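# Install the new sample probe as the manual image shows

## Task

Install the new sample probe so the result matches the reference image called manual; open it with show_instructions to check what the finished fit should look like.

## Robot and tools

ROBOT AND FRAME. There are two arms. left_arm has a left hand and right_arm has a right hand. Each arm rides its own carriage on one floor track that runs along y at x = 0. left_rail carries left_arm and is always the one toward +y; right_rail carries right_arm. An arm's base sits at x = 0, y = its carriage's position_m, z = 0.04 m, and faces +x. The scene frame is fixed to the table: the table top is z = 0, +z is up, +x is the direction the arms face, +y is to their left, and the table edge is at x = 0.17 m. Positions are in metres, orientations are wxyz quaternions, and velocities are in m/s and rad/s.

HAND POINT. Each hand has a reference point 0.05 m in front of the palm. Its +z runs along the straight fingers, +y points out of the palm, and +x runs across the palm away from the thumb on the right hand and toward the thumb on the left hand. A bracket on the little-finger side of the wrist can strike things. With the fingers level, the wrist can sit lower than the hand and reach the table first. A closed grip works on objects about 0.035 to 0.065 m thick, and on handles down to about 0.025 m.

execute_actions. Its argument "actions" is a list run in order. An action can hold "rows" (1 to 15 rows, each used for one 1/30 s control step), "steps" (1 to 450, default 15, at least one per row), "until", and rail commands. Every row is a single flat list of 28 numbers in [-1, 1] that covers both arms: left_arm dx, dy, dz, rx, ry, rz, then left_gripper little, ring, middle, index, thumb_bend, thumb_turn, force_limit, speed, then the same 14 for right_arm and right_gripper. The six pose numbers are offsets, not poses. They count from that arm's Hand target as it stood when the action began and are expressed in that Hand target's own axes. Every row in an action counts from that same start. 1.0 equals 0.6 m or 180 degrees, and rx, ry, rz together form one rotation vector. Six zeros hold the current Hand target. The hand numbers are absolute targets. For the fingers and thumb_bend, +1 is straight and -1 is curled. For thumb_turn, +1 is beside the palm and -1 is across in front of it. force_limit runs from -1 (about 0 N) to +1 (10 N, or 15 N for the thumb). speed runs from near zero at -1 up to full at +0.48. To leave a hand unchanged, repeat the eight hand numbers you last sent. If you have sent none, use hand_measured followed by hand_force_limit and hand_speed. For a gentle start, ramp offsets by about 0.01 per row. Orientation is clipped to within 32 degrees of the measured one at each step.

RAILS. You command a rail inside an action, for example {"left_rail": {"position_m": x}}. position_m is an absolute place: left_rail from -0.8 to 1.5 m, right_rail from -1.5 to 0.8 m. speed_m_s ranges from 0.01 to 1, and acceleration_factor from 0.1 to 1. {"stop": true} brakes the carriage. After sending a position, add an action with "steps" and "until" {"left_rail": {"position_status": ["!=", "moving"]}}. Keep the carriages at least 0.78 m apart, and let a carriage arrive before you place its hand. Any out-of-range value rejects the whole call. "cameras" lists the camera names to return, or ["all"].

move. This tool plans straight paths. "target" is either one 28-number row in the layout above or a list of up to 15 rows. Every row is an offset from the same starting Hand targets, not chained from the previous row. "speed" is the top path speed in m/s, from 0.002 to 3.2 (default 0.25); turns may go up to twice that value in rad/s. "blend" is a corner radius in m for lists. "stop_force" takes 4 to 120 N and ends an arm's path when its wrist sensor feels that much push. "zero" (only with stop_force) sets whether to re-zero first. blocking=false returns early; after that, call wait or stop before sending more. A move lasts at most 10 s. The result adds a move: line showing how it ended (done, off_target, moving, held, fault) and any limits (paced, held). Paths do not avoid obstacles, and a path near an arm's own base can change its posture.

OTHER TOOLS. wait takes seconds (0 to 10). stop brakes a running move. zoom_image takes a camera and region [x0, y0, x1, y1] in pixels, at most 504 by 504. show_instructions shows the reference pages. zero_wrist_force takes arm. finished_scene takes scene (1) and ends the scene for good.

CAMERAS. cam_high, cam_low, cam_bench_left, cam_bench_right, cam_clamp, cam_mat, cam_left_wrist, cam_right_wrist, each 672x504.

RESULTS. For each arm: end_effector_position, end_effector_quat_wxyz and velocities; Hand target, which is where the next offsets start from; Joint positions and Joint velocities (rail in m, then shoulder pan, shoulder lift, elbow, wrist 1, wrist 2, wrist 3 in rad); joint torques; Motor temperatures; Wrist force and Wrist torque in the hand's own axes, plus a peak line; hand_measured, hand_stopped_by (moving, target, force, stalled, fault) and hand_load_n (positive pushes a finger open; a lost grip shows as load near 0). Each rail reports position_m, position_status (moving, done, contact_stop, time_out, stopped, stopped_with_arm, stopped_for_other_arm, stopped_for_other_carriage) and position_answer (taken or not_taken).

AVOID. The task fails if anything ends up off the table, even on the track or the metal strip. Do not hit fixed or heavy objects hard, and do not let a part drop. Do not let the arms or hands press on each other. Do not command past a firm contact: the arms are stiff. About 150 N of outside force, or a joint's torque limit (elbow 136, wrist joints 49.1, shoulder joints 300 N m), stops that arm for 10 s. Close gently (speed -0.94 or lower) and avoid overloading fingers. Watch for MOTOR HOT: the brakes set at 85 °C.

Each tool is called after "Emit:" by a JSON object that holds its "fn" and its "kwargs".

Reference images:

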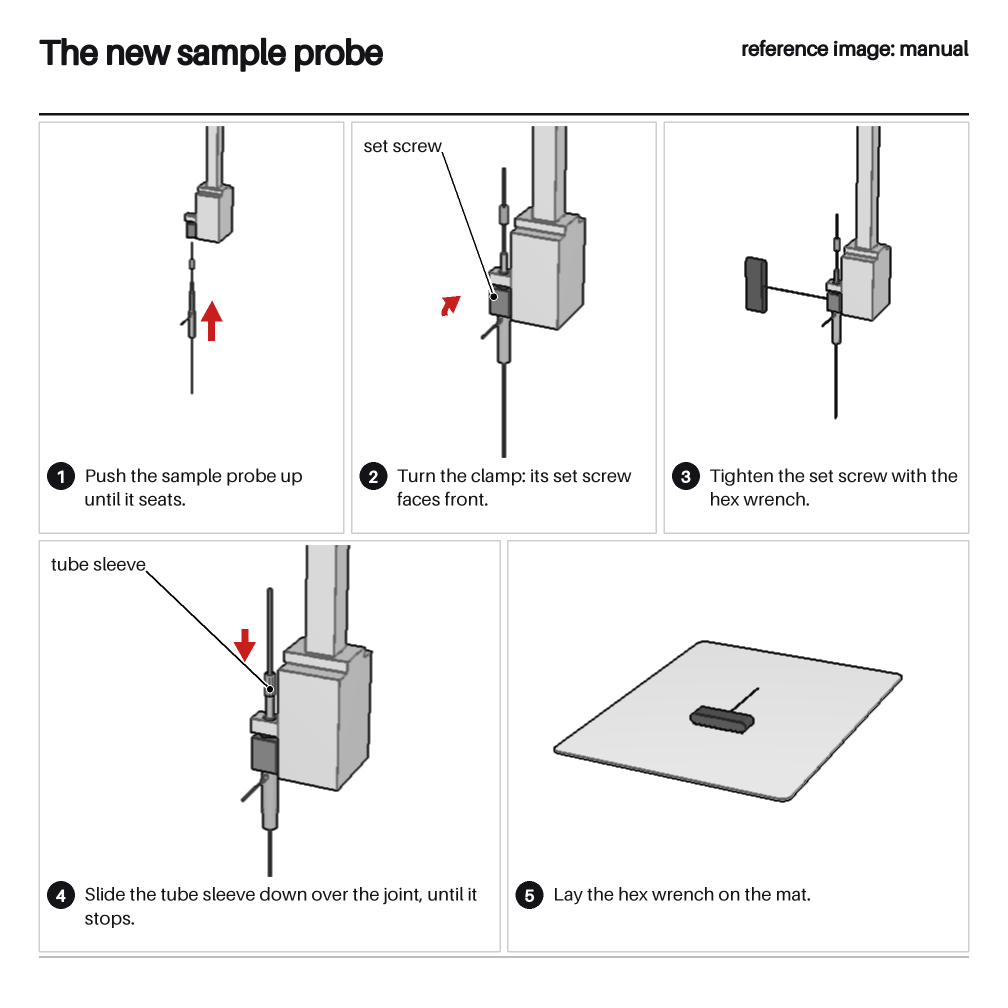

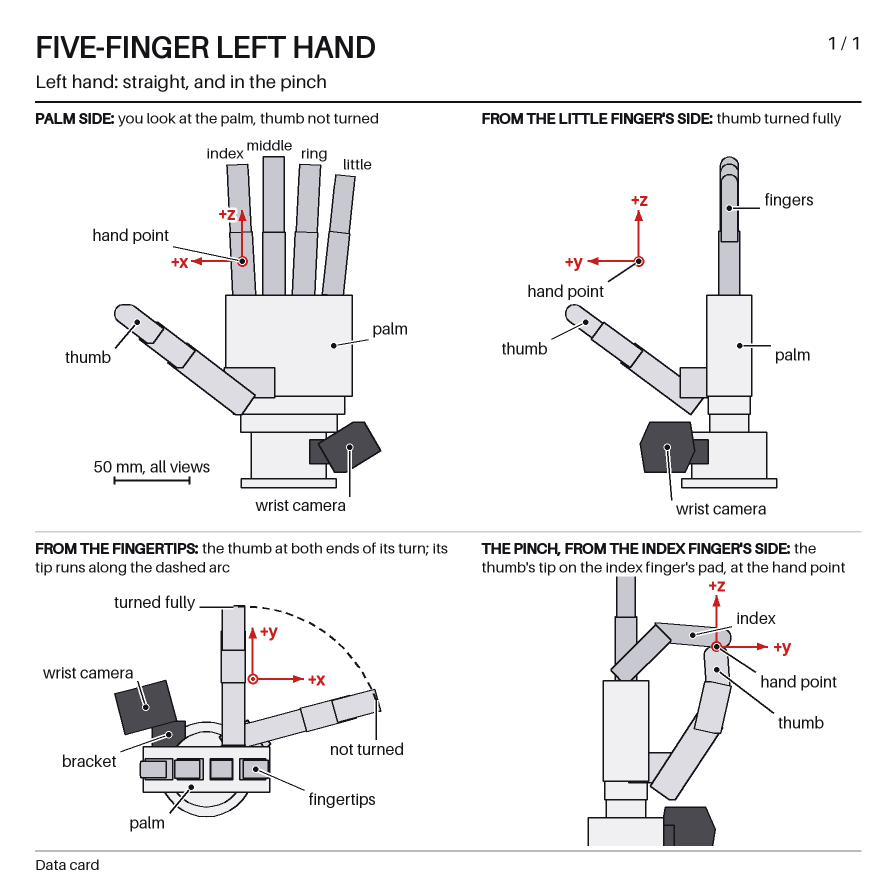

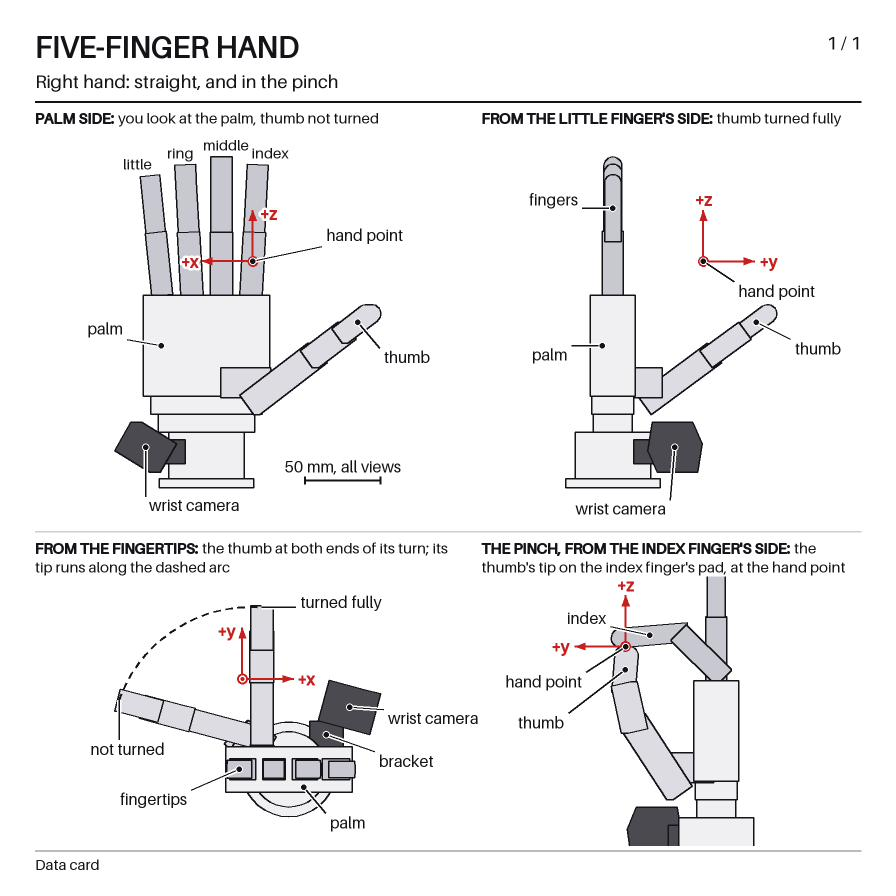

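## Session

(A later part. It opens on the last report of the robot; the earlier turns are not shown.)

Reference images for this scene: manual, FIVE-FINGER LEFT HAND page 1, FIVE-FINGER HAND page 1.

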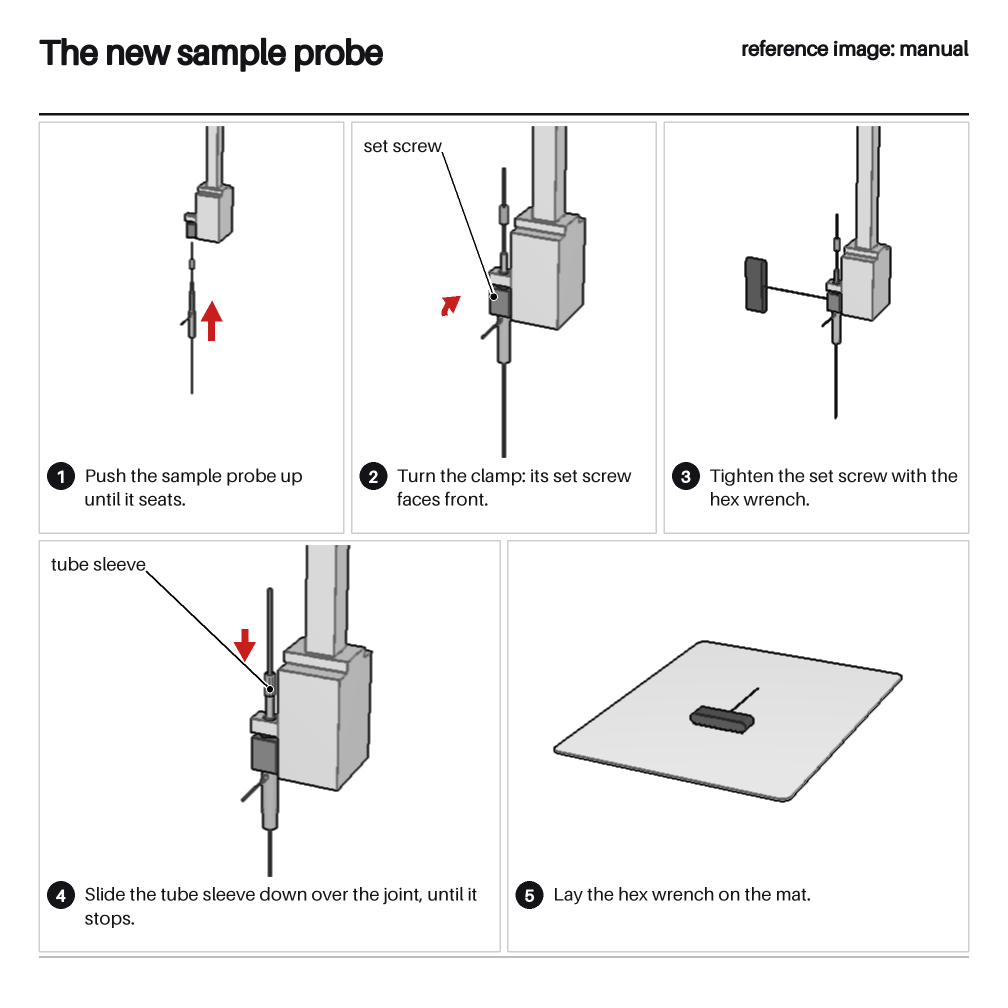

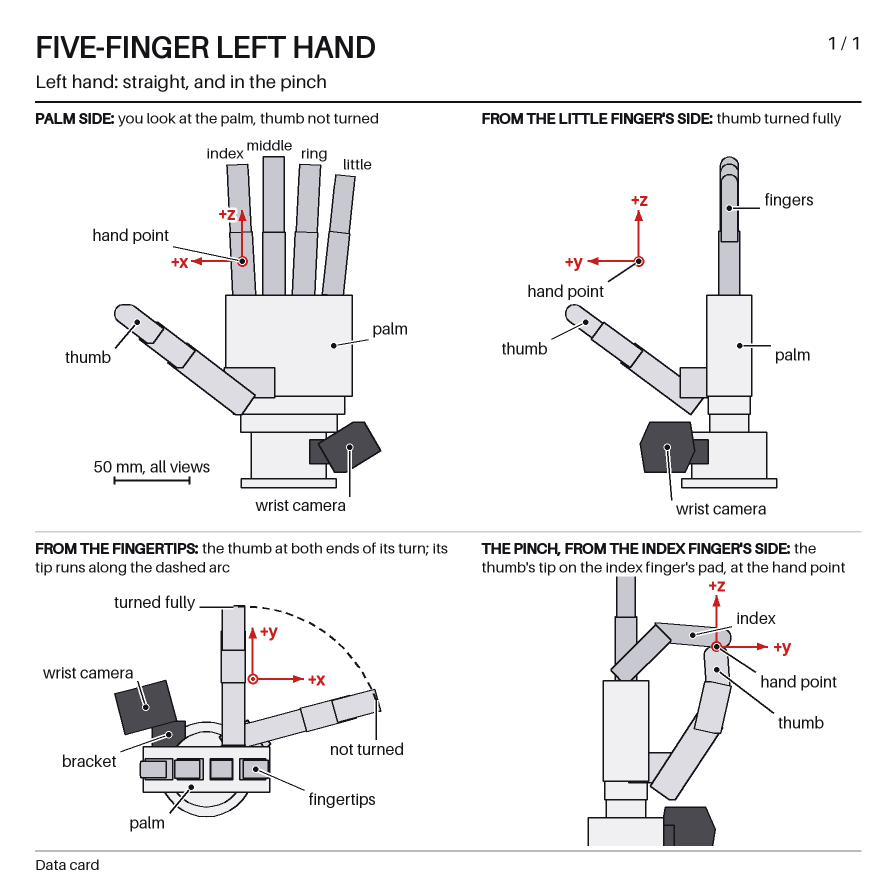

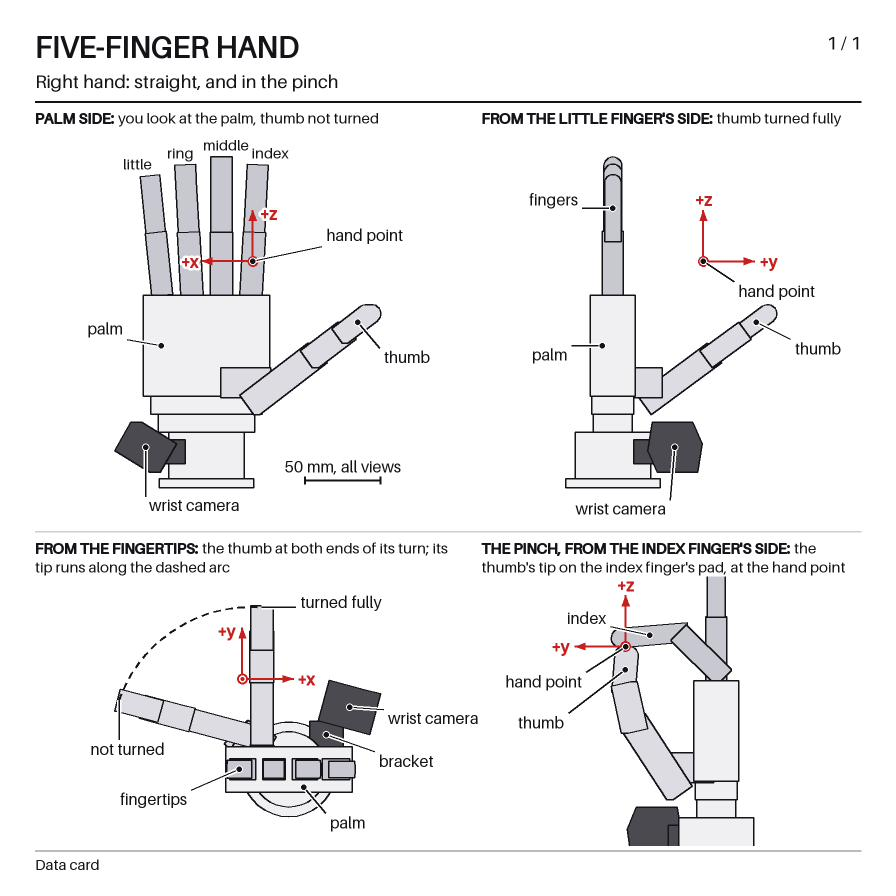

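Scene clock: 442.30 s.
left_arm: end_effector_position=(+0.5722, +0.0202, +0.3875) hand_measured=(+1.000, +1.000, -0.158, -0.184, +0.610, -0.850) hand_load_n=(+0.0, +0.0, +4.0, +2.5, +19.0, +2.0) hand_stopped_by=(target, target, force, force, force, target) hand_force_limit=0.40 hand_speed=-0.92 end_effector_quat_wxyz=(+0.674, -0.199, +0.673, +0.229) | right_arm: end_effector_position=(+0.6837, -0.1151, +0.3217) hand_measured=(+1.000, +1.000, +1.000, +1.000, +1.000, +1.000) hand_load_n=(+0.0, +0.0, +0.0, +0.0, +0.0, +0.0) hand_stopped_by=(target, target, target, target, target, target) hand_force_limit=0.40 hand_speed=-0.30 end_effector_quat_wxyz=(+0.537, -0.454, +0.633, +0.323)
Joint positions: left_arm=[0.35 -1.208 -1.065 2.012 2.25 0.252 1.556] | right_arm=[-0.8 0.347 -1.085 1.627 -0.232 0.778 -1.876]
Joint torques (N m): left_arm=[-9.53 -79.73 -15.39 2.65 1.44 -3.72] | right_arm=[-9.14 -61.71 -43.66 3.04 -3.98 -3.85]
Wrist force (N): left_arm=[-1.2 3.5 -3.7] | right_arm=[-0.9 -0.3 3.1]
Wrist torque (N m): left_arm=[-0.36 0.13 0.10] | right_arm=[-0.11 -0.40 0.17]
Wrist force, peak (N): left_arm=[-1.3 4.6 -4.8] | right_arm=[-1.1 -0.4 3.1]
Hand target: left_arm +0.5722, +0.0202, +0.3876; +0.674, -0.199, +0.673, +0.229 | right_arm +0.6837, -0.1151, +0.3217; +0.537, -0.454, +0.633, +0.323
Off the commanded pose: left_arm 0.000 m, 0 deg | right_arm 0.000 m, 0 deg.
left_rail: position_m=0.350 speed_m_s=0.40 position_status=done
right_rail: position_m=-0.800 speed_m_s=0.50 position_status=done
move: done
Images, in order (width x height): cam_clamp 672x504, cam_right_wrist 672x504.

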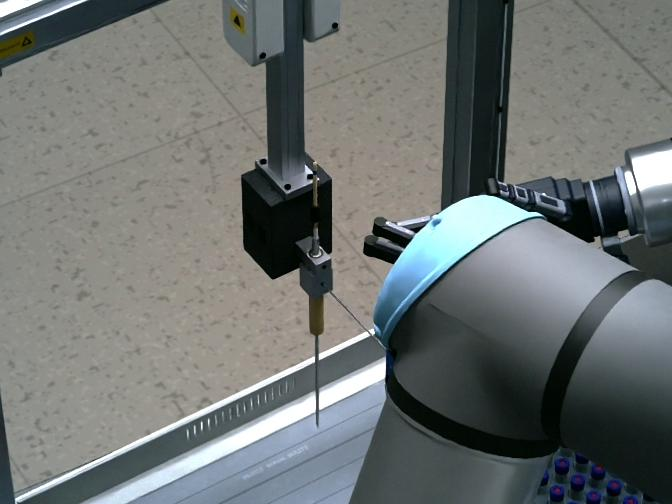

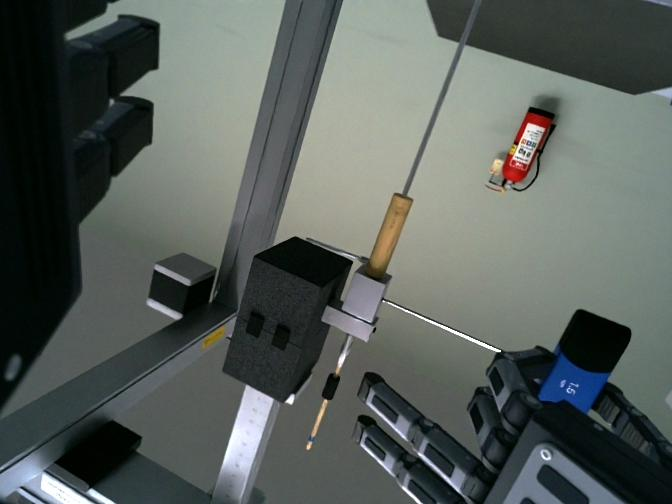

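Emit:
{"fn": "move", "kwargs": {"target": [0.00003,0.0025,-0.00433,0,0,0,1,1,-0.6,-0.6,0.25,-0.85,0.4,-0.92,0,0,0,0,0,0,1,1,1,1,1,1,0.4,-0.3], "speed": 0.02, "cameras": ["cam_right_wrist","cam_clamp"]}}

Emit:
{"fn": "zoom_image", "kwargs": {"camera": "cam_right_wrist", "region": [374, 290, 394, 310]}}

Emit:
{"fn": "zoom_image", "kwargs": {"camera": "cam_clamp", "region": [310, 272, 334, 296]}}

Scene clock: 444.70 s.
left_arm: end_effector_position=(+0.5692, +0.0200, +0.3876) hand_measured=(+1.000, +1.000, -0.158, -0.184, +0.610, -0.850) hand_load_n=(+0.0, +0.0, +7.0, +6.0, +16.0, +2.5) hand_stopped_by=(target, target, force, force, force, target) hand_force_limit=0.40 hand_speed=-0.92 end_effector_quat_wxyz=(+0.674, -0.199, +0.673, +0.229) | right_arm: end_effector_position=(+0.6837, -0.1151, +0.3217) hand_measured=(+1.000, +1.000, +1.000, +1.000, +1.000, +1.000) hand_load_n=(+0.0, +0.0, +0.0, +0.0, +0.0, +0.0) hand_stopped_by=(target, target, target, target, target, target) hand_force_limit=0.40 hand_speed=-0.30 end_effector_quat_wxyz=(+0.537, -0.454, +0.633, +0.323)
Joint positions: left_arm=[0.35 -1.213 -1.066 2.015 2.248 0.257 1.556] | right_arm=[-0.8 0.347 -1.085 1.627 -0.232 0.778 -1.876]
Joint torques (N m): left_arm=[-13.35 -79.17 -15.55 -2.13 2.92 3.77] | right_arm=[-8.82 -61.85 -42.81 2.99 -3.96 -3.72]
Wrist force (N): left_arm=[-1.4 -0.4 2.8] | right_arm=[-1.0 0.0 2.4]
Wrist torque (N m): left_arm=[-0.19 0.12 0.02] | right_arm=[-0.02 -0.37 0.17]
Wrist force, peak (N): left_arm=[-1.5 -2.6 5.1] | right_arm=[-1.2 -0.4 3.1]
Hand target: left_arm +0.5692, +0.0200, +0.3876; +0.674, -0.199, +0.673, +0.229 | right_arm +0.6837, -0.1151, +0.3217; +0.537, -0.454, +0.633, +0.323
Off the commanded pose: left_arm 0.000 m, 0 deg | right_arm 0.000 m, 0 deg.
left_rail: position_m=0.350 speed_m_s=0.40 position_status=done
right_rail: position_m=-0.800 speed_m_s=0.50 position_status=done
move: done
Images, in order (width x height): cam_clamp 672x504, cam_right_wrist 672x504.

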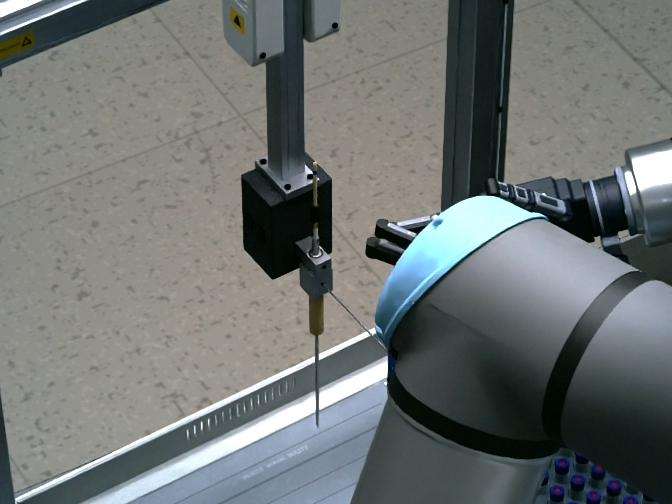

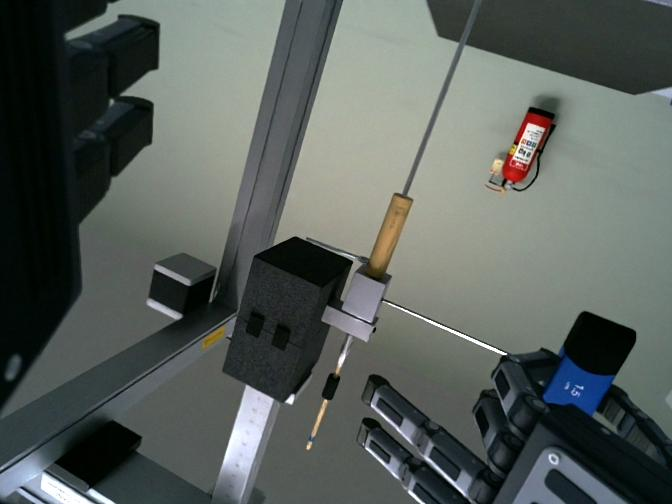

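Scaled by 25.200 from the camera's 672x504 image, which has a finer 960x720 frame.

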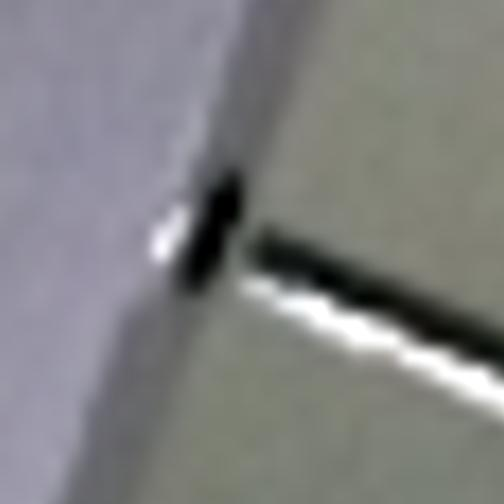

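Scaled by 21.000 from the camera's 672x504 image, which has a finer 960x720 frame.

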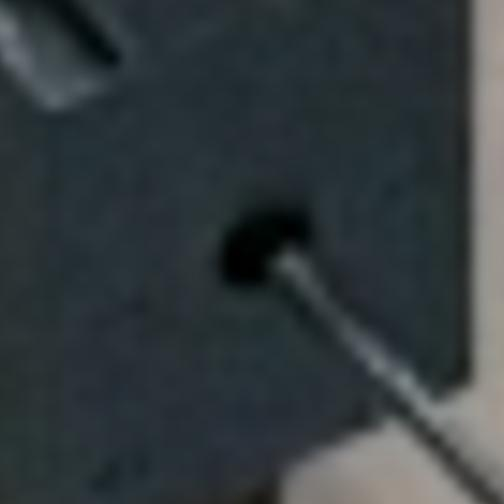

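Emit:
{"fn": "move", "kwargs": {"target": [-0.01135,-0.00357,-0.00203,0,0.0825,-0.14483,1,1,-0.6,-0.6,0.25,-0.85,0.4,-0.92,0,0,0,0,0,0,1,1,1,1,1,1,0.4,-0.3], "speed": 0.1, "cameras": ["cam_right_wrist"]}}

Emit:
{"fn": "zoom_image", "kwargs": {"camera": "cam_right_wrist", "region": [374, 290, 394, 310]}}

Emit:
{"fn": "zoom_image", "kwargs": {"camera": "cam_right_wrist", "region": [460, 300, 600, 440]}}

Scene clock: 448.23 s.
left_arm: end_effector_position=(+0.5695, +0.0172, +0.3943) hand_measured=(+1.000, +1.000, -0.158, -0.184, +0.610, -0.850) hand_load_n=(+0.0, -0.5, +7.0, +5.5, +16.0, +2.5) hand_stopped_by=(target, target, force, force, force, target) hand_force_limit=0.40 hand_speed=-0.92 end_effector_quat_wxyz=(+0.617, -0.373, +0.692, +0.044) | right_arm: end_effector_position=(+0.6837, -0.1151, +0.3217) hand_measured=(+1.000, +1.000, +1.000, +1.000, +1.000, +1.000) hand_load_n=(+0.0, +0.0, +0.0, +0.0, +0.0, +0.0) hand_stopped_by=(target, target, target, target, target, target) hand_force_limit=0.40 hand_speed=-0.30 end_effector_quat_wxyz=(+0.537, -0.454, +0.633, +0.323)
Joint positions: left_arm=[0.35 -1.197 -1.157 1.81 1.583 0.304 2.03] | right_arm=[-0.8 0.347 -1.085 1.627 -0.232 0.778 -1.876]
Joint torques (N m): left_arm=[13.78 -78.41 -36.19 1.36 1.48 3.74] | right_arm=[-9.02 -60.57 -43.38 2.95 -4.1 -3.72]
Wrist force (N): left_arm=[-1.6 -1.3 2.8] | right_arm=[-1.0 -0.3 2.4]
Wrist torque (N m): left_arm=[-0.17 0.21 -0.12] | right_arm=[-0.06 -0.37 0.17]
Wrist force, peak (N): left_arm=[-2.0 -0.9 3.2] | right_arm=[-1.3 -0.5 2.9]
Hand target: left_arm +0.5695, +0.0172, +0.3943; +0.617, -0.373, +0.692, +0.044 | right_arm +0.6837, -0.1151, +0.3217; +0.537, -0.454, +0.633, +0.323
Off the commanded pose: left_arm 0.000 m, 0 deg | right_arm 0.000 m, 0 deg.
left_rail: position_m=0.350 speed_m_s=0.40 position_status=done
right_rail: position_m=-0.800 speed_m_s=0.50 position_status=done
move: done
Images, in order (width x height): cam_right_wrist 672x504.

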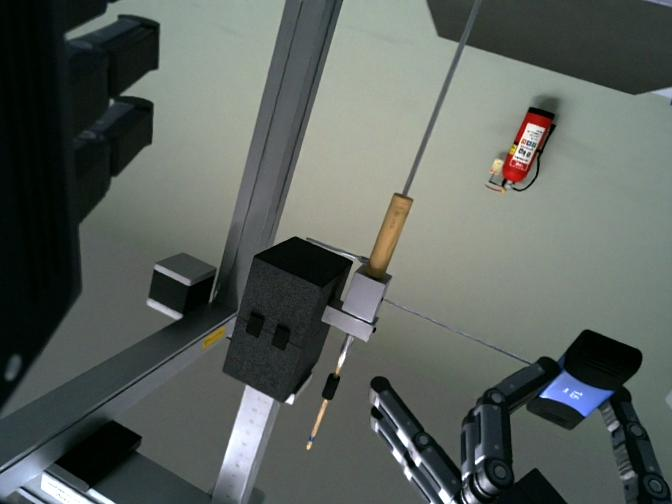

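Scaled by 25.200 from the camera's 672x504 image, which has a finer 960x720 frame.

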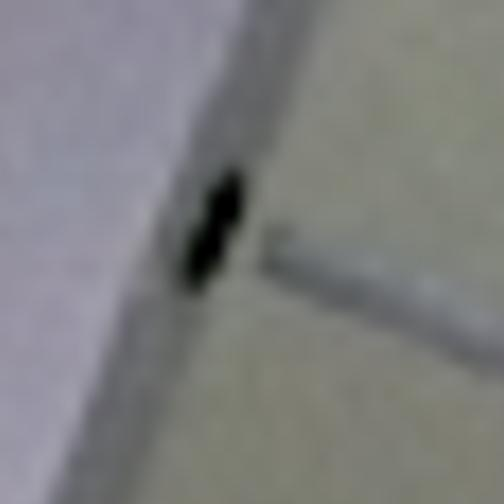

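Scaled by 3.600 from the camera's 672x504 image, which has a finer 960x720 frame.

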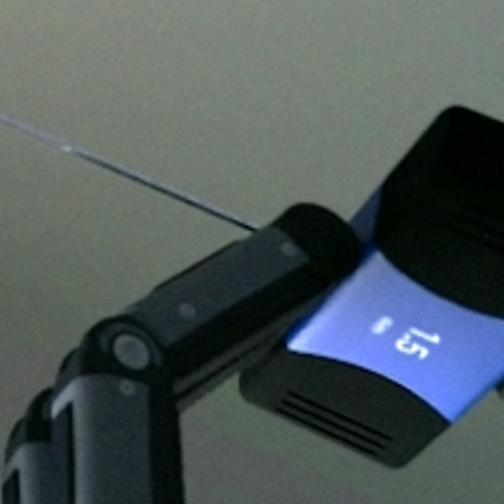

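Emit:
{"fn": "move", "kwargs": {"target": [-0.00003,-0.00334,0.00577,0,0,0,1,1,-0.6,-0.6,0.25,-0.85,0.4,-0.92,0,0,0,0,0,0,1,1,1,1,1,1,0.4,-0.3], "speed": 0.006, "stop_force": 4, "cameras": ["cam_right_wrist"]}}

Emit:
{"fn": "zoom_image", "kwargs": {"camera": "cam_right_wrist", "region": [374, 290, 394, 310]}}

Scene clock: 449.83 s.
left_arm: end_effector_position=(+0.5706, +0.0174, +0.3943) hand_measured=(+1.000, +1.000, -0.158, -0.184, +0.610, -0.850) hand_load_n=(+0.0, +0.0, +4.5, +3.5, +18.5, +2.0) hand_stopped_by=(target, target, force, force, force, target) hand_force_limit=0.40 hand_speed=-0.92 end_effector_quat_wxyz=(+0.617, -0.373, +0.692, +0.044) | right_arm: end_effector_position=(+0.6837, -0.1151, +0.3217) hand_measured=(+1.000, +1.000, +1.000, +1.000, +1.000, +1.000) hand_load_n=(+0.0, +0.0, +0.0, +0.0, +0.0, +0.0) hand_stopped_by=(target, target, target, target, target, target) hand_force_limit=0.40 hand_speed=-0.30 end_effector_quat_wxyz=(+0.537, -0.454, +0.633, +0.323)
Joint positions: left_arm=[0.35 -1.195 -1.156 1.807 1.58 0.303 2.035] | right_arm=[-0.8 0.347 -1.085 1.627 -0.232 0.778 -1.876]
Joint torques (N m): left_arm=[-8.44 -77.51 -21.36 5.4 0.51 -3.37] | right_arm=[-8.66 -61.14 -43.24 3.03 -4.02 -3.92]
Wrist force (N): left_arm=[-1.5 2.3 -2.4] | right_arm=[-0.7 -0.3 2.6]
Wrist torque (N m): left_arm=[-0.16 0.18 -0.01] | right_arm=[-0.07 -0.42 0.18]
Wrist force, peak (N): left_arm=[-1.8 4.2 -4.7] | right_arm=[-1.0 -0.4 3.0]
Hand target: left_arm +0.5706, +0.0174, +0.3943; +0.617, -0.373, +0.692, +0.044 (not the last commanded pose) | right_arm +0.6837, -0.1151, +0.3217; +0.537, -0.454, +0.633, +0.323
Off the commanded pose: left_arm 0.003 m, 0 deg | right_arm 0.000 m, 0 deg.
left_rail: position_m=0.350 speed_m_s=0.40 position_status=done
right_rail: position_m=-0.800 speed_m_s=0.50 position_status=done
move: contact (left_arm)
Images, in order (width x height): cam_right_wrist 672x504.

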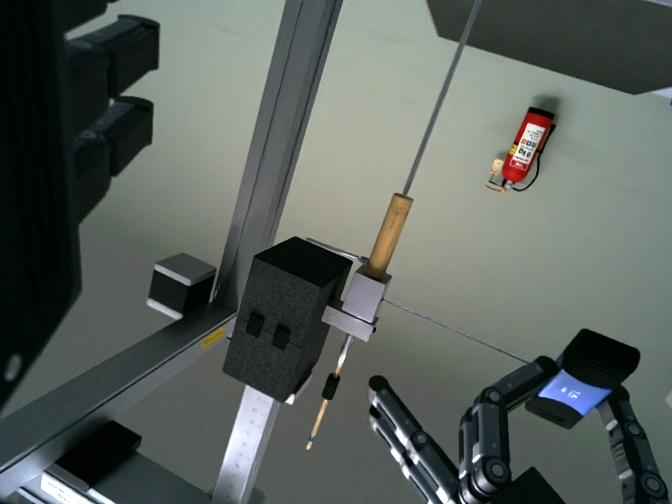

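Scaled by 25.200 from the camera's 672x504 image, which has a finer 960x720 frame.

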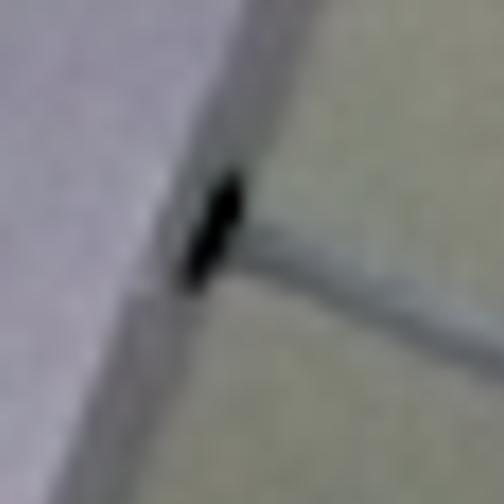

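Emit:
{"fn": "move", "kwargs": {"target": [-0.01133,-0.00232,-0.0042,0,0.0825,-0.14483,1,1,-0.6,-0.6,0.25,-0.85,0.4,-0.92,0,0,0,0,0,0,1,1,1,1,1,1,0.4,-0.3], "speed": 0.1, "cameras": ["cam_right_wrist"]}}

Emit:
{"fn": "zoom_image", "kwargs": {"camera": "cam_right_wrist", "region": [374, 290, 394, 310]}}

Emit:
{"fn": "zoom_image", "kwargs": {"camera": "cam_right_wrist", "region": [460, 300, 600, 440]}}

Scene clock: 453.27 s.
left_arm: end_effector_position=(+0.5691, +0.0182, +0.4015) hand_measured=(+1.000, +1.000, -0.158, -0.184, +0.610, -0.850) hand_load_n=(+0.0, +0.0, +7.0, +5.5, +16.5, +2.5) hand_stopped_by=(target, target, force, force, force, target) hand_force_limit=0.40 hand_speed=-0.92 end_effector_quat_wxyz=(+0.517, -0.522, +0.663, -0.144) | right_arm: end_effector_position=(+0.6837, -0.1151, +0.3217) hand_measured=(+1.000, +1.000, +1.000, +1.000, +1.000, +1.000) hand_load_n=(+0.0, +0.0, +0.0, +0.0, +0.0, +0.0) hand_stopped_by=(target, target, target, target, target, target) hand_force_limit=0.40 hand_speed=-0.30 end_effector_quat_wxyz=(+0.537, -0.454, +0.633, +0.323)
Joint positions: left_arm=[0.35 -1.158 -1.342 1.77 1.102 0.439 2.249] | right_arm=[-0.8 0.347 -1.085 1.627 -0.232 0.778 -1.876]
Joint torques (N m): left_arm=[15.02 -68.03 -24.11 1.61 1.49 4.01] | right_arm=[-8.99 -61.58 -42.08 2.87 -4.13 -3.8]
Wrist force (N): left_arm=[-1.4 -0.6 2.9] | right_arm=[-0.8 -0.5 2.6]
Wrist torque (N m): left_arm=[0.00 0.23 -0.25] | right_arm=[-0.11 -0.41 0.17]
Wrist force, peak (N): left_arm=[-2.1 2.1 -2.3] | right_arm=[-1.2 -0.2 3.0]
Hand target: left_arm +0.5691, +0.0182, +0.4015; +0.517, -0.522, +0.663, -0.144 | right_arm +0.6837, -0.1151, +0.3217; +0.537, -0.454, +0.633, +0.323
Off the commanded pose: left_arm 0.000 m, 0 deg | right_arm 0.000 m, 0 deg.
left_rail: position_m=0.350 speed_m_s=0.40 position_status=done
right_rail: position_m=-0.800 speed_m_s=0.50 position_status=done
move: done
Images, in order (width x height): cam_right_wrist 672x504.

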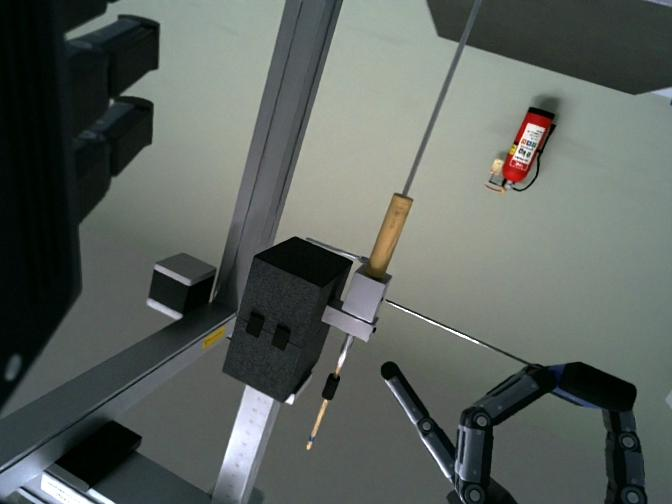

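Scaled by 25.200 from the camera's 672x504 image, which has a finer 960x720 frame.

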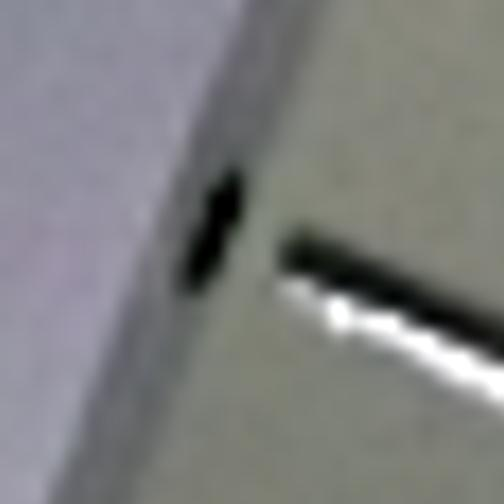

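Scaled by 3.600 from the camera's 672x504 image, which has a finer 960x720 frame.

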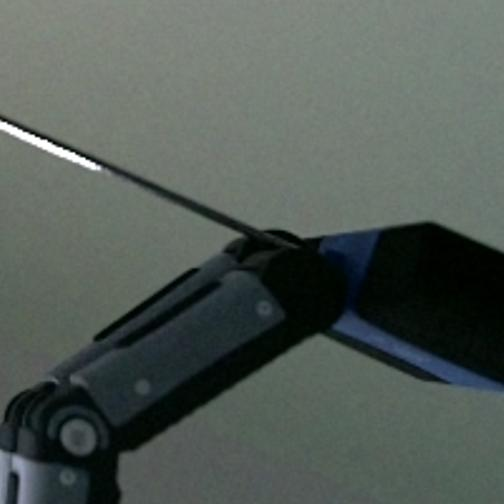

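Emit:
{"fn": "move", "kwargs": {"target": [0.00001,-0.00377,0.00648,0,0,0,1,1,-0.6,-0.6,0.25,-0.85,0.4,-0.92,0,0,0,0,0,0,1,1,1,1,1,1,0.4,-0.3], "speed": 0.006, "stop_force": 4, "cameras": ["cam_right_wrist"]}}

Emit:
{"fn": "zoom_image", "kwargs": {"camera": "cam_right_wrist", "region": [374, 290, 394, 310]}}

Scene clock: 455.00 s.
left_arm: end_effector_position=(+0.5712, +0.0184, +0.4015) hand_measured=(+1.000, +1.000, -0.158, -0.184, +0.610, -0.850) hand_load_n=(+0.0, +0.0, +5.0, +4.5, +17.5, +2.5) hand_stopped_by=(target, target, force, force, force, target) hand_force_limit=0.40 hand_speed=-0.92 end_effector_quat_wxyz=(+0.517, -0.522, +0.663, -0.144) | right_arm: end_effector_position=(+0.6837, -0.1151, +0.3217) hand_measured=(+1.000, +1.000, +1.000, +1.000, +1.000, +1.000) hand_load_n=(+0.0, +0.0, +0.0, +0.0, +0.0, +0.0) hand_stopped_by=(target, target, target, target, target, target) hand_force_limit=0.40 hand_speed=-0.30 end_effector_quat_wxyz=(+0.537, -0.454, +0.633, +0.323)
Joint positions: left_arm=[0.35 -1.154 -1.341 1.767 1.096 0.439 2.258] | right_arm=[-0.8 0.347 -1.085 1.627 -0.232 0.778 -1.876]
Joint torques (N m): left_arm=[-10.76 -64.22 -25.53 5.96 -4.05 -3.25] | right_arm=[-8.39 -60.79 -42.54 2.97 -4.14 -3.79]
Wrist force (N): left_arm=[-1.5 1.5 -0.4] | right_arm=[-1.0 -0.4 2.4]
Wrist torque (N m): left_arm=[-0.06 0.22 -0.11] | right_arm=[-0.08 -0.37 0.16]
Wrist force, peak (N): left_arm=[-1.6 3.6 -3.5] | right_arm=[-1.4 -0.3 2.9]
Hand target: left_arm +0.5712, +0.0184, +0.4015; +0.517, -0.522, +0.663, -0.144 (not the last commanded pose) | right_arm +0.6837, -0.1151, +0.3217; +0.537, -0.454, +0.633, +0.323
Off the commanded pose: left_arm 0.002 m, 0 deg | right_arm 0.000 m, 0 deg.
left_rail: position_m=0.350 speed_m_s=0.40 position_status=done
right_rail: position_m=-0.800 speed_m_s=0.50 position_status=done
move: contact (left_arm)
Images, in order (width x height): cam_right_wrist 672x504.

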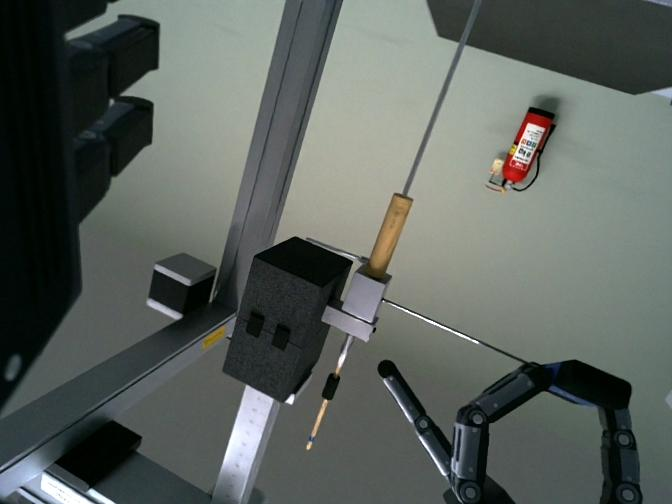

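Scaled by 25.200 from the camera's 672x504 image, which has a finer 960x720 frame.

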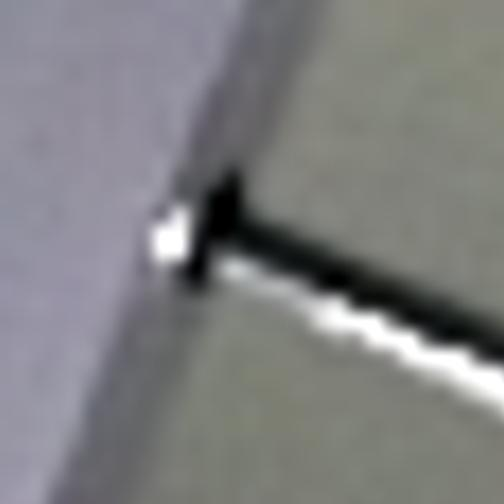

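Emit:
{"fn": "move", "kwargs": {"target": [0.00001,-0.00377,0.00648,0,0,0,1,1,-0.6,-0.6,0.25,-0.85,0.4,-0.92,0,0,0,0,0,0,1,1,1,1,1,1,0.4,-0.3], "speed": 0.005, "stop_force": 5, "cameras": ["cam_right_wrist"]}}

Emit:
{"fn": "zoom_image", "kwargs": {"camera": "cam_right_wrist", "region": [460, 300, 600, 440]}}

Scene clock: 458.03 s.
left_arm: end_effector_position=(+0.5715, +0.0185, +0.4015) hand_measured=(+1.000, +1.000, -0.158, -0.184, +0.610, -0.850) hand_load_n=(+0.0, +0.0, +3.0, +2.5, +19.5, +2.0) hand_stopped_by=(target, target, force, force, force, target) hand_force_limit=0.40 hand_speed=-0.92 end_effector_quat_wxyz=(+0.517, -0.522, +0.663, -0.144) | right_arm: end_effector_position=(+0.6837, -0.1151, +0.3217) hand_measured=(+1.000, +1.000, +1.000, +1.000, +1.000, +1.000) hand_load_n=(+0.0, +0.0, +0.0, +0.0, +0.0, +0.0) hand_stopped_by=(target, target, target, target, target, target) hand_force_limit=0.40 hand_speed=-0.30 end_effector_quat_wxyz=(+0.537, -0.454, +0.633, +0.323)
Joint positions: left_arm=[0.35 -1.153 -1.341 1.766 1.095 0.439 2.259] | right_arm=[-0.8 0.347 -1.085 1.627 -0.232 0.778 -1.876]
Joint torques (N m): left_arm=[-8.26 -60.72 -24.98 5.45 -4.16 -3.48] | right_arm=[-10.1 -61.46 -42.66 2.97 -3.94 -3.78]
Wrist force (N): left_arm=[-1.1 4.4 -4.1] | right_arm=[-1.1 -0.2 2.3]
Wrist torque (N m): left_arm=[-0.08 0.19 -0.13] | right_arm=[-0.05 -0.36 0.17]
Wrist force, peak (N): left_arm=[-1.9 4.8 -6.7] | right_arm=[-1.3 -0.2 2.8]
Hand target: left_arm +0.5715, +0.0185, +0.4015; +0.517, -0.522, +0.663, -0.144 (not the last commanded pose) | right_arm +0.6837, -0.1151, +0.3217; +0.537, -0.454, +0.633, +0.323
Off the commanded pose: left_arm 0.004 m, 0 deg | right_arm 0.000 m, 0 deg.
left_rail: position_m=0.350 speed_m_s=0.40 position_status=done
right_rail: position_m=-0.800 speed_m_s=0.50 position_status=done
move: contact (left_arm)
Images, in order (width x height): cam_right_wrist 672x504.

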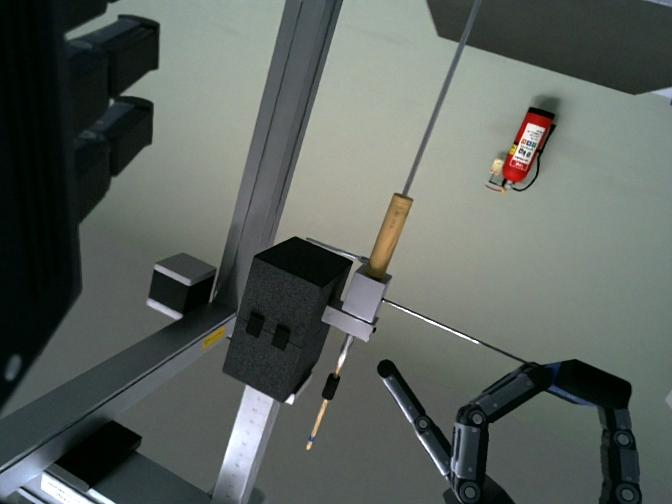

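Scaled by 3.600 from the camera's 672x504 image, which has a finer 960x720 frame.

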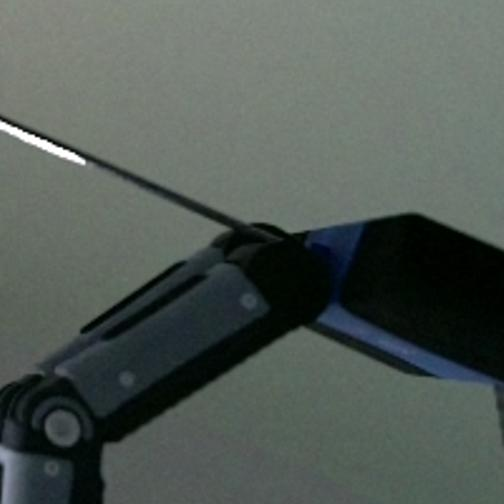

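Emit:
{"fn": "move", "kwargs": {"target": [-0.0004,0.0002,-0.00023,0,0,0,1,1,-0.6,-0.6,0.25,-0.85,0.4,-0.92,0,0,0,0,0,0,1,1,1,1,1,1,0.4,-0.3], "speed": 0.01}}

Emit:
{"fn": "move", "kwargs": {"target": [-0.0006,0.0003,0.0001,0,0,0,1,1,-0.6,-0.6,0.25,-0.85,0.4,-0.92,0,0,0,0,0,0,1,1,1,1,1,1,0.4,-0.3], "speed": 0.01}}

Scene clock: 460.23 s.
left_arm: end_effector_position=(+0.5713, +0.0187, +0.4016) hand_measured=(+1.000, +1.000, -0.158, -0.184, +0.610, -0.850) hand_load_n=(+0.0, +0.0, +5.0, +3.5, +18.0, +1.5) hand_stopped_by=(target, target, force, force, force, target) hand_force_limit=0.40 hand_speed=-0.92 end_effector_quat_wxyz=(+0.517, -0.522, +0.663, -0.144) | right_arm: end_effector_position=(+0.6837, -0.1151, +0.3217) hand_measured=(+1.000, +1.000, +1.000, +1.000, +1.000, +1.000) hand_load_n=(+0.0, +0.0, +0.0, +0.0, +0.0, +0.0) hand_stopped_by=(target, target, target, target, target, target) hand_force_limit=0.40 hand_speed=-0.30 end_effector_quat_wxyz=(+0.537, -0.454, +0.633, +0.323)
Joint positions: left_arm=[0.35 -1.153 -1.342 1.767 1.095 0.439 2.258] | right_arm=[-0.8 0.347 -1.085 1.627 -0.232 0.778 -1.876]
Joint torques (N m): left_arm=[-9.25 -67.24 -24.36 5.88 -4.1 -3.07] | right_arm=[-9.69 -62.51 -42.2 2.84 -3.99 -3.97]
Wrist force (N): left_arm=[-1.3 1.2 -0.7] | right_arm=[-0.7 0.0 2.7]
Wrist torque (N m): left_arm=[-0.09 0.23 -0.04] | right_arm=[-0.04 -0.43 0.19]
Wrist force, peak (N): left_arm=[-1.4 4.0 -4.7] | right_arm=[-1.0 -0.2 3.1]
Hand target: left_arm +0.5713, +0.0187, +0.4016; +0.517, -0.522, +0.663, -0.144 | right_arm +0.6837, -0.1151, +0.3217; +0.537, -0.454, +0.633, +0.323
Off the commanded pose: left_arm 0.000 m, 0 deg | right_arm 0.000 m, 0 deg.
left_rail: position_m=0.350 speed_m_s=0.40 position_status=done
right_rail: position_m=-0.800 speed_m_s=0.50 position_status=done
move: done

Scene clock: 460.93 s.
left_arm: end_effector_position=(+0.5712, +0.0191, +0.4017) hand_measured=(+1.000, +1.000, -0.158, -0.184, +0.610, -0.850) hand_load_n=(+0.0, +0.0, +6.5, +3.5, +17.5, +1.0) hand_stopped_by=(target, target, force, force, force, target) hand_force_limit=0.40 hand_speed=-0.92 end_effector_quat_wxyz=(+0.517, -0.522, +0.663, -0.144) | right_arm: end_effector_position=(+0.6837, -0.1151, +0.3217) hand_measured=(+1.000, +1.000, +1.000, +1.000, +1.000, +1.000) hand_load_n=(+0.0, -0.5, +0.0, +0.0, +0.0, +0.0) hand_stopped_by=(target, target, target, target, target, target) hand_force_limit=0.40 hand_speed=-0.30 end_effector_quat_wxyz=(+0.537, -0.454, +0.633, +0.323)
Joint positions: left_arm=[0.35 -1.153 -1.342 1.768 1.095 0.439 2.259] | right_arm=[-0.8 0.347 -1.085 1.627 -0.232 0.778 -1.876]
Joint torques (N m): left_arm=[13.07 -68.3 -25.29 1.51 -3.79 3.92] | right_arm=[-10.38 -62.48 -42.51 2.93 -4.18 -3.86]
Wrist force (N): left_arm=[-1.4 -0.3 1.3] | right_arm=[-1.2 0.0 2.8]
Wrist torque (N m): left_arm=[-0.02 0.28 -0.07] | right_arm=[-0.05 -0.36 0.16]
Wrist force, peak (N): left_arm=[-1.3 1.2 -1.3] | right_arm=[-1.2 0.0 2.8]
Hand target: left_arm +0.5712, +0.0191, +0.4017; +0.517, -0.522, +0.663, -0.144 | right_arm +0.6837, -0.1151, +0.3217; +0.537, -0.454, +0.633, +0.323
Off the commanded pose: left_arm 0.000 m, 0 deg | right_arm 0.000 m, 0 deg.
left_rail: position_m=0.350 speed_m_s=0.40 position_status=done
right_rail: position_m=-0.800 speed_m_s=0.50 position_status=done
move: done

Emit:
{"fn": "move", "kwargs": {"target": [0.00312,0.00214,0.00152,0,-0.0275,0.04828,1,1,-0.6,-0.6,0.25,-0.85,0.4,-0.92,0,0,0,0,0,0,1,1,1,1,1,1,0.4,-0.3], "speed": 0.1}}

Emit:
{"fn": "move", "kwargs": {"target": [0.00312,0.00227,0.0013,0,-0.0275,0.04828,1,1,-0.6,-0.6,0.25,-0.85,0.4,-0.92,0,0,0,0,0,0,1,1,1,1,1,1,0.4,-0.3], "speed": 0.1, "cameras": ["cam_right_wrist"]}}

Emit:
{"fn": "zoom_image", "kwargs": {"camera": "cam_right_wrist", "region": [374, 290, 394, 310]}}

Scene clock: 462.67 s.
left_arm: end_effector_position=(+0.5715, +0.0184, +0.3994) hand_measured=(+1.000, +1.000, -0.158, -0.184, +0.610, -0.850) hand_load_n=(+0.0, +0.0, +5.0, +2.5, +19.0, +1.0) hand_stopped_by=(target, target, force, force, force, target) hand_force_limit=0.40 hand_speed=-0.92 end_effector_quat_wxyz=(+0.554, -0.476, +0.678, -0.082) | right_arm: end_effector_position=(+0.6837, -0.1151, +0.3217) hand_measured=(+1.000, +1.000, +1.000, +1.000, +1.000, +1.000) hand_load_n=(+0.0, +0.0, +0.0, +0.0, +0.0, +0.0) hand_stopped_by=(target, target, target, target, target, target) hand_force_limit=0.40 hand_speed=-0.30 end_effector_quat_wxyz=(+0.537, -0.454, +0.633, +0.323)
Joint positions: left_arm=[0.35 -1.17 -1.275 1.762 1.24 0.386 2.214] | right_arm=[-0.8 0.347 -1.085 1.627 -0.232 0.778 -1.876]
Joint torques (N m): left_arm=[-8.66 -43.25 -23.27 5.56 -5.61 -3.37] | right_arm=[-9.16 -61.87 -42.34 2.92 -4.02 -3.74]
Wrist force (N): left_arm=[-1.5 1.8 -1.7] | right_arm=[-1.3 -0.1 2.6]
Wrist torque (N m): left_arm=[-0.09 0.30 -0.09] | right_arm=[-0.05 -0.33 0.16]
Wrist force, peak (N): left_arm=[-1.6 2.0 -3.2] | right_arm=[-1.3 -0.2 2.9]
Hand target: left_arm +0.5714, +0.0184, +0.3993; +0.554, -0.476, +0.678, -0.082 | right_arm +0.6837, -0.1151, +0.3217; +0.537, -0.454, +0.633, +0.323
Off the commanded pose: left_arm 0.000 m, 0 deg | right_arm 0.000 m, 0 deg.
left_rail: position_m=0.350 speed_m_s=0.40 position_status=done
right_rail: position_m=-0.800 speed_m_s=0.50 position_status=done
move: done

Scene clock: 464.03 s.
left_arm: end_effector_position=(+0.5715, +0.0180, +0.3969) hand_measured=(+1.000, +1.000, -0.158, -0.184, +0.610, -0.850) hand_load_n=(+0.0, +0.0, +5.5, +2.5, +18.0, +1.0) hand_stopped_by=(target, target, force, force, force, target) hand_force_limit=0.40 hand_speed=-0.92 end_effector_quat_wxyz=(+0.588, -0.426, +0.688, -0.019) | right_arm: end_effector_position=(+0.6837, -0.1151, +0.3217) hand_measured=(+1.000, +1.000, +1.000, +1.000, +1.000, +1.000) hand_load_n=(+0.0, +0.0, +0.0, +0.0, +0.0, +0.0) hand_stopped_by=(target, target, target, target, target, target) hand_force_limit=0.40 hand_speed=-0.30 end_effector_quat_wxyz=(+0.537, -0.454, +0.633, +0.323)
Joint positions: left_arm=[0.35 -1.183 -1.213 1.775 1.399 0.34 2.143] | right_arm=[-0.8 0.347 -1.085 1.627 -0.232 0.778 -1.876]
Joint torques (N m): left_arm=[-8.18 -46.87 -21.19 5.98 -4.8 -3.12] | right_arm=[-9.1 -62.98 -42.25 2.95 -4 -3.83]
Wrist force (N): left_arm=[-1.5 0.0 -0.7] | right_arm=[-1.0 0.0 2.7]
Wrist torque (N m): left_arm=[-0.07 0.22 0.03] | right_arm=[-0.03 -0.39 0.18]
Wrist force, peak (N): left_arm=[-1.7 1.9 -2.7] | right_arm=[-0.8 -0.2 3.1]
Hand target: left_arm +0.5715, +0.0180, +0.3969; +0.588, -0.426, +0.688, -0.019 | right_arm +0.6837, -0.1151, +0.3217; +0.537, -0.454, +0.633, +0.323
Off the commanded pose: left_arm 0.000 m, 0 deg | right_arm 0.000 m, 0 deg.
left_rail: position_m=0.350 speed_m_s=0.40 position_status=done
right_rail: position_m=-0.800 speed_m_s=0.50 position_status=done
move: done
Images, in order (width x height): cam_right_wrist 672x504.

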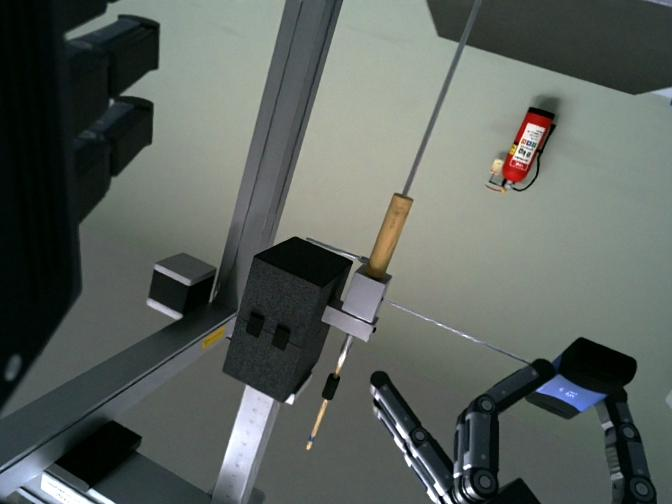

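Scaled by 25.200 from the camera's 672x504 image, which has a finer 960x720 frame.

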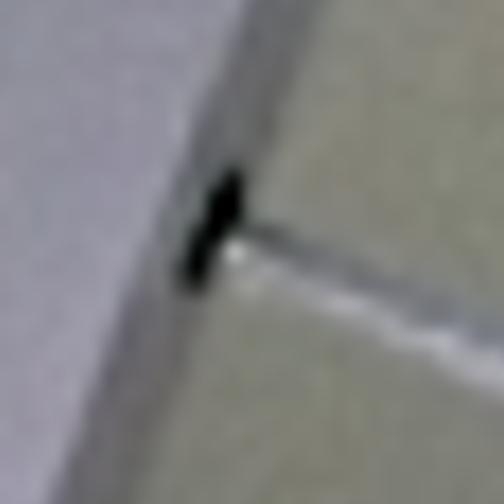

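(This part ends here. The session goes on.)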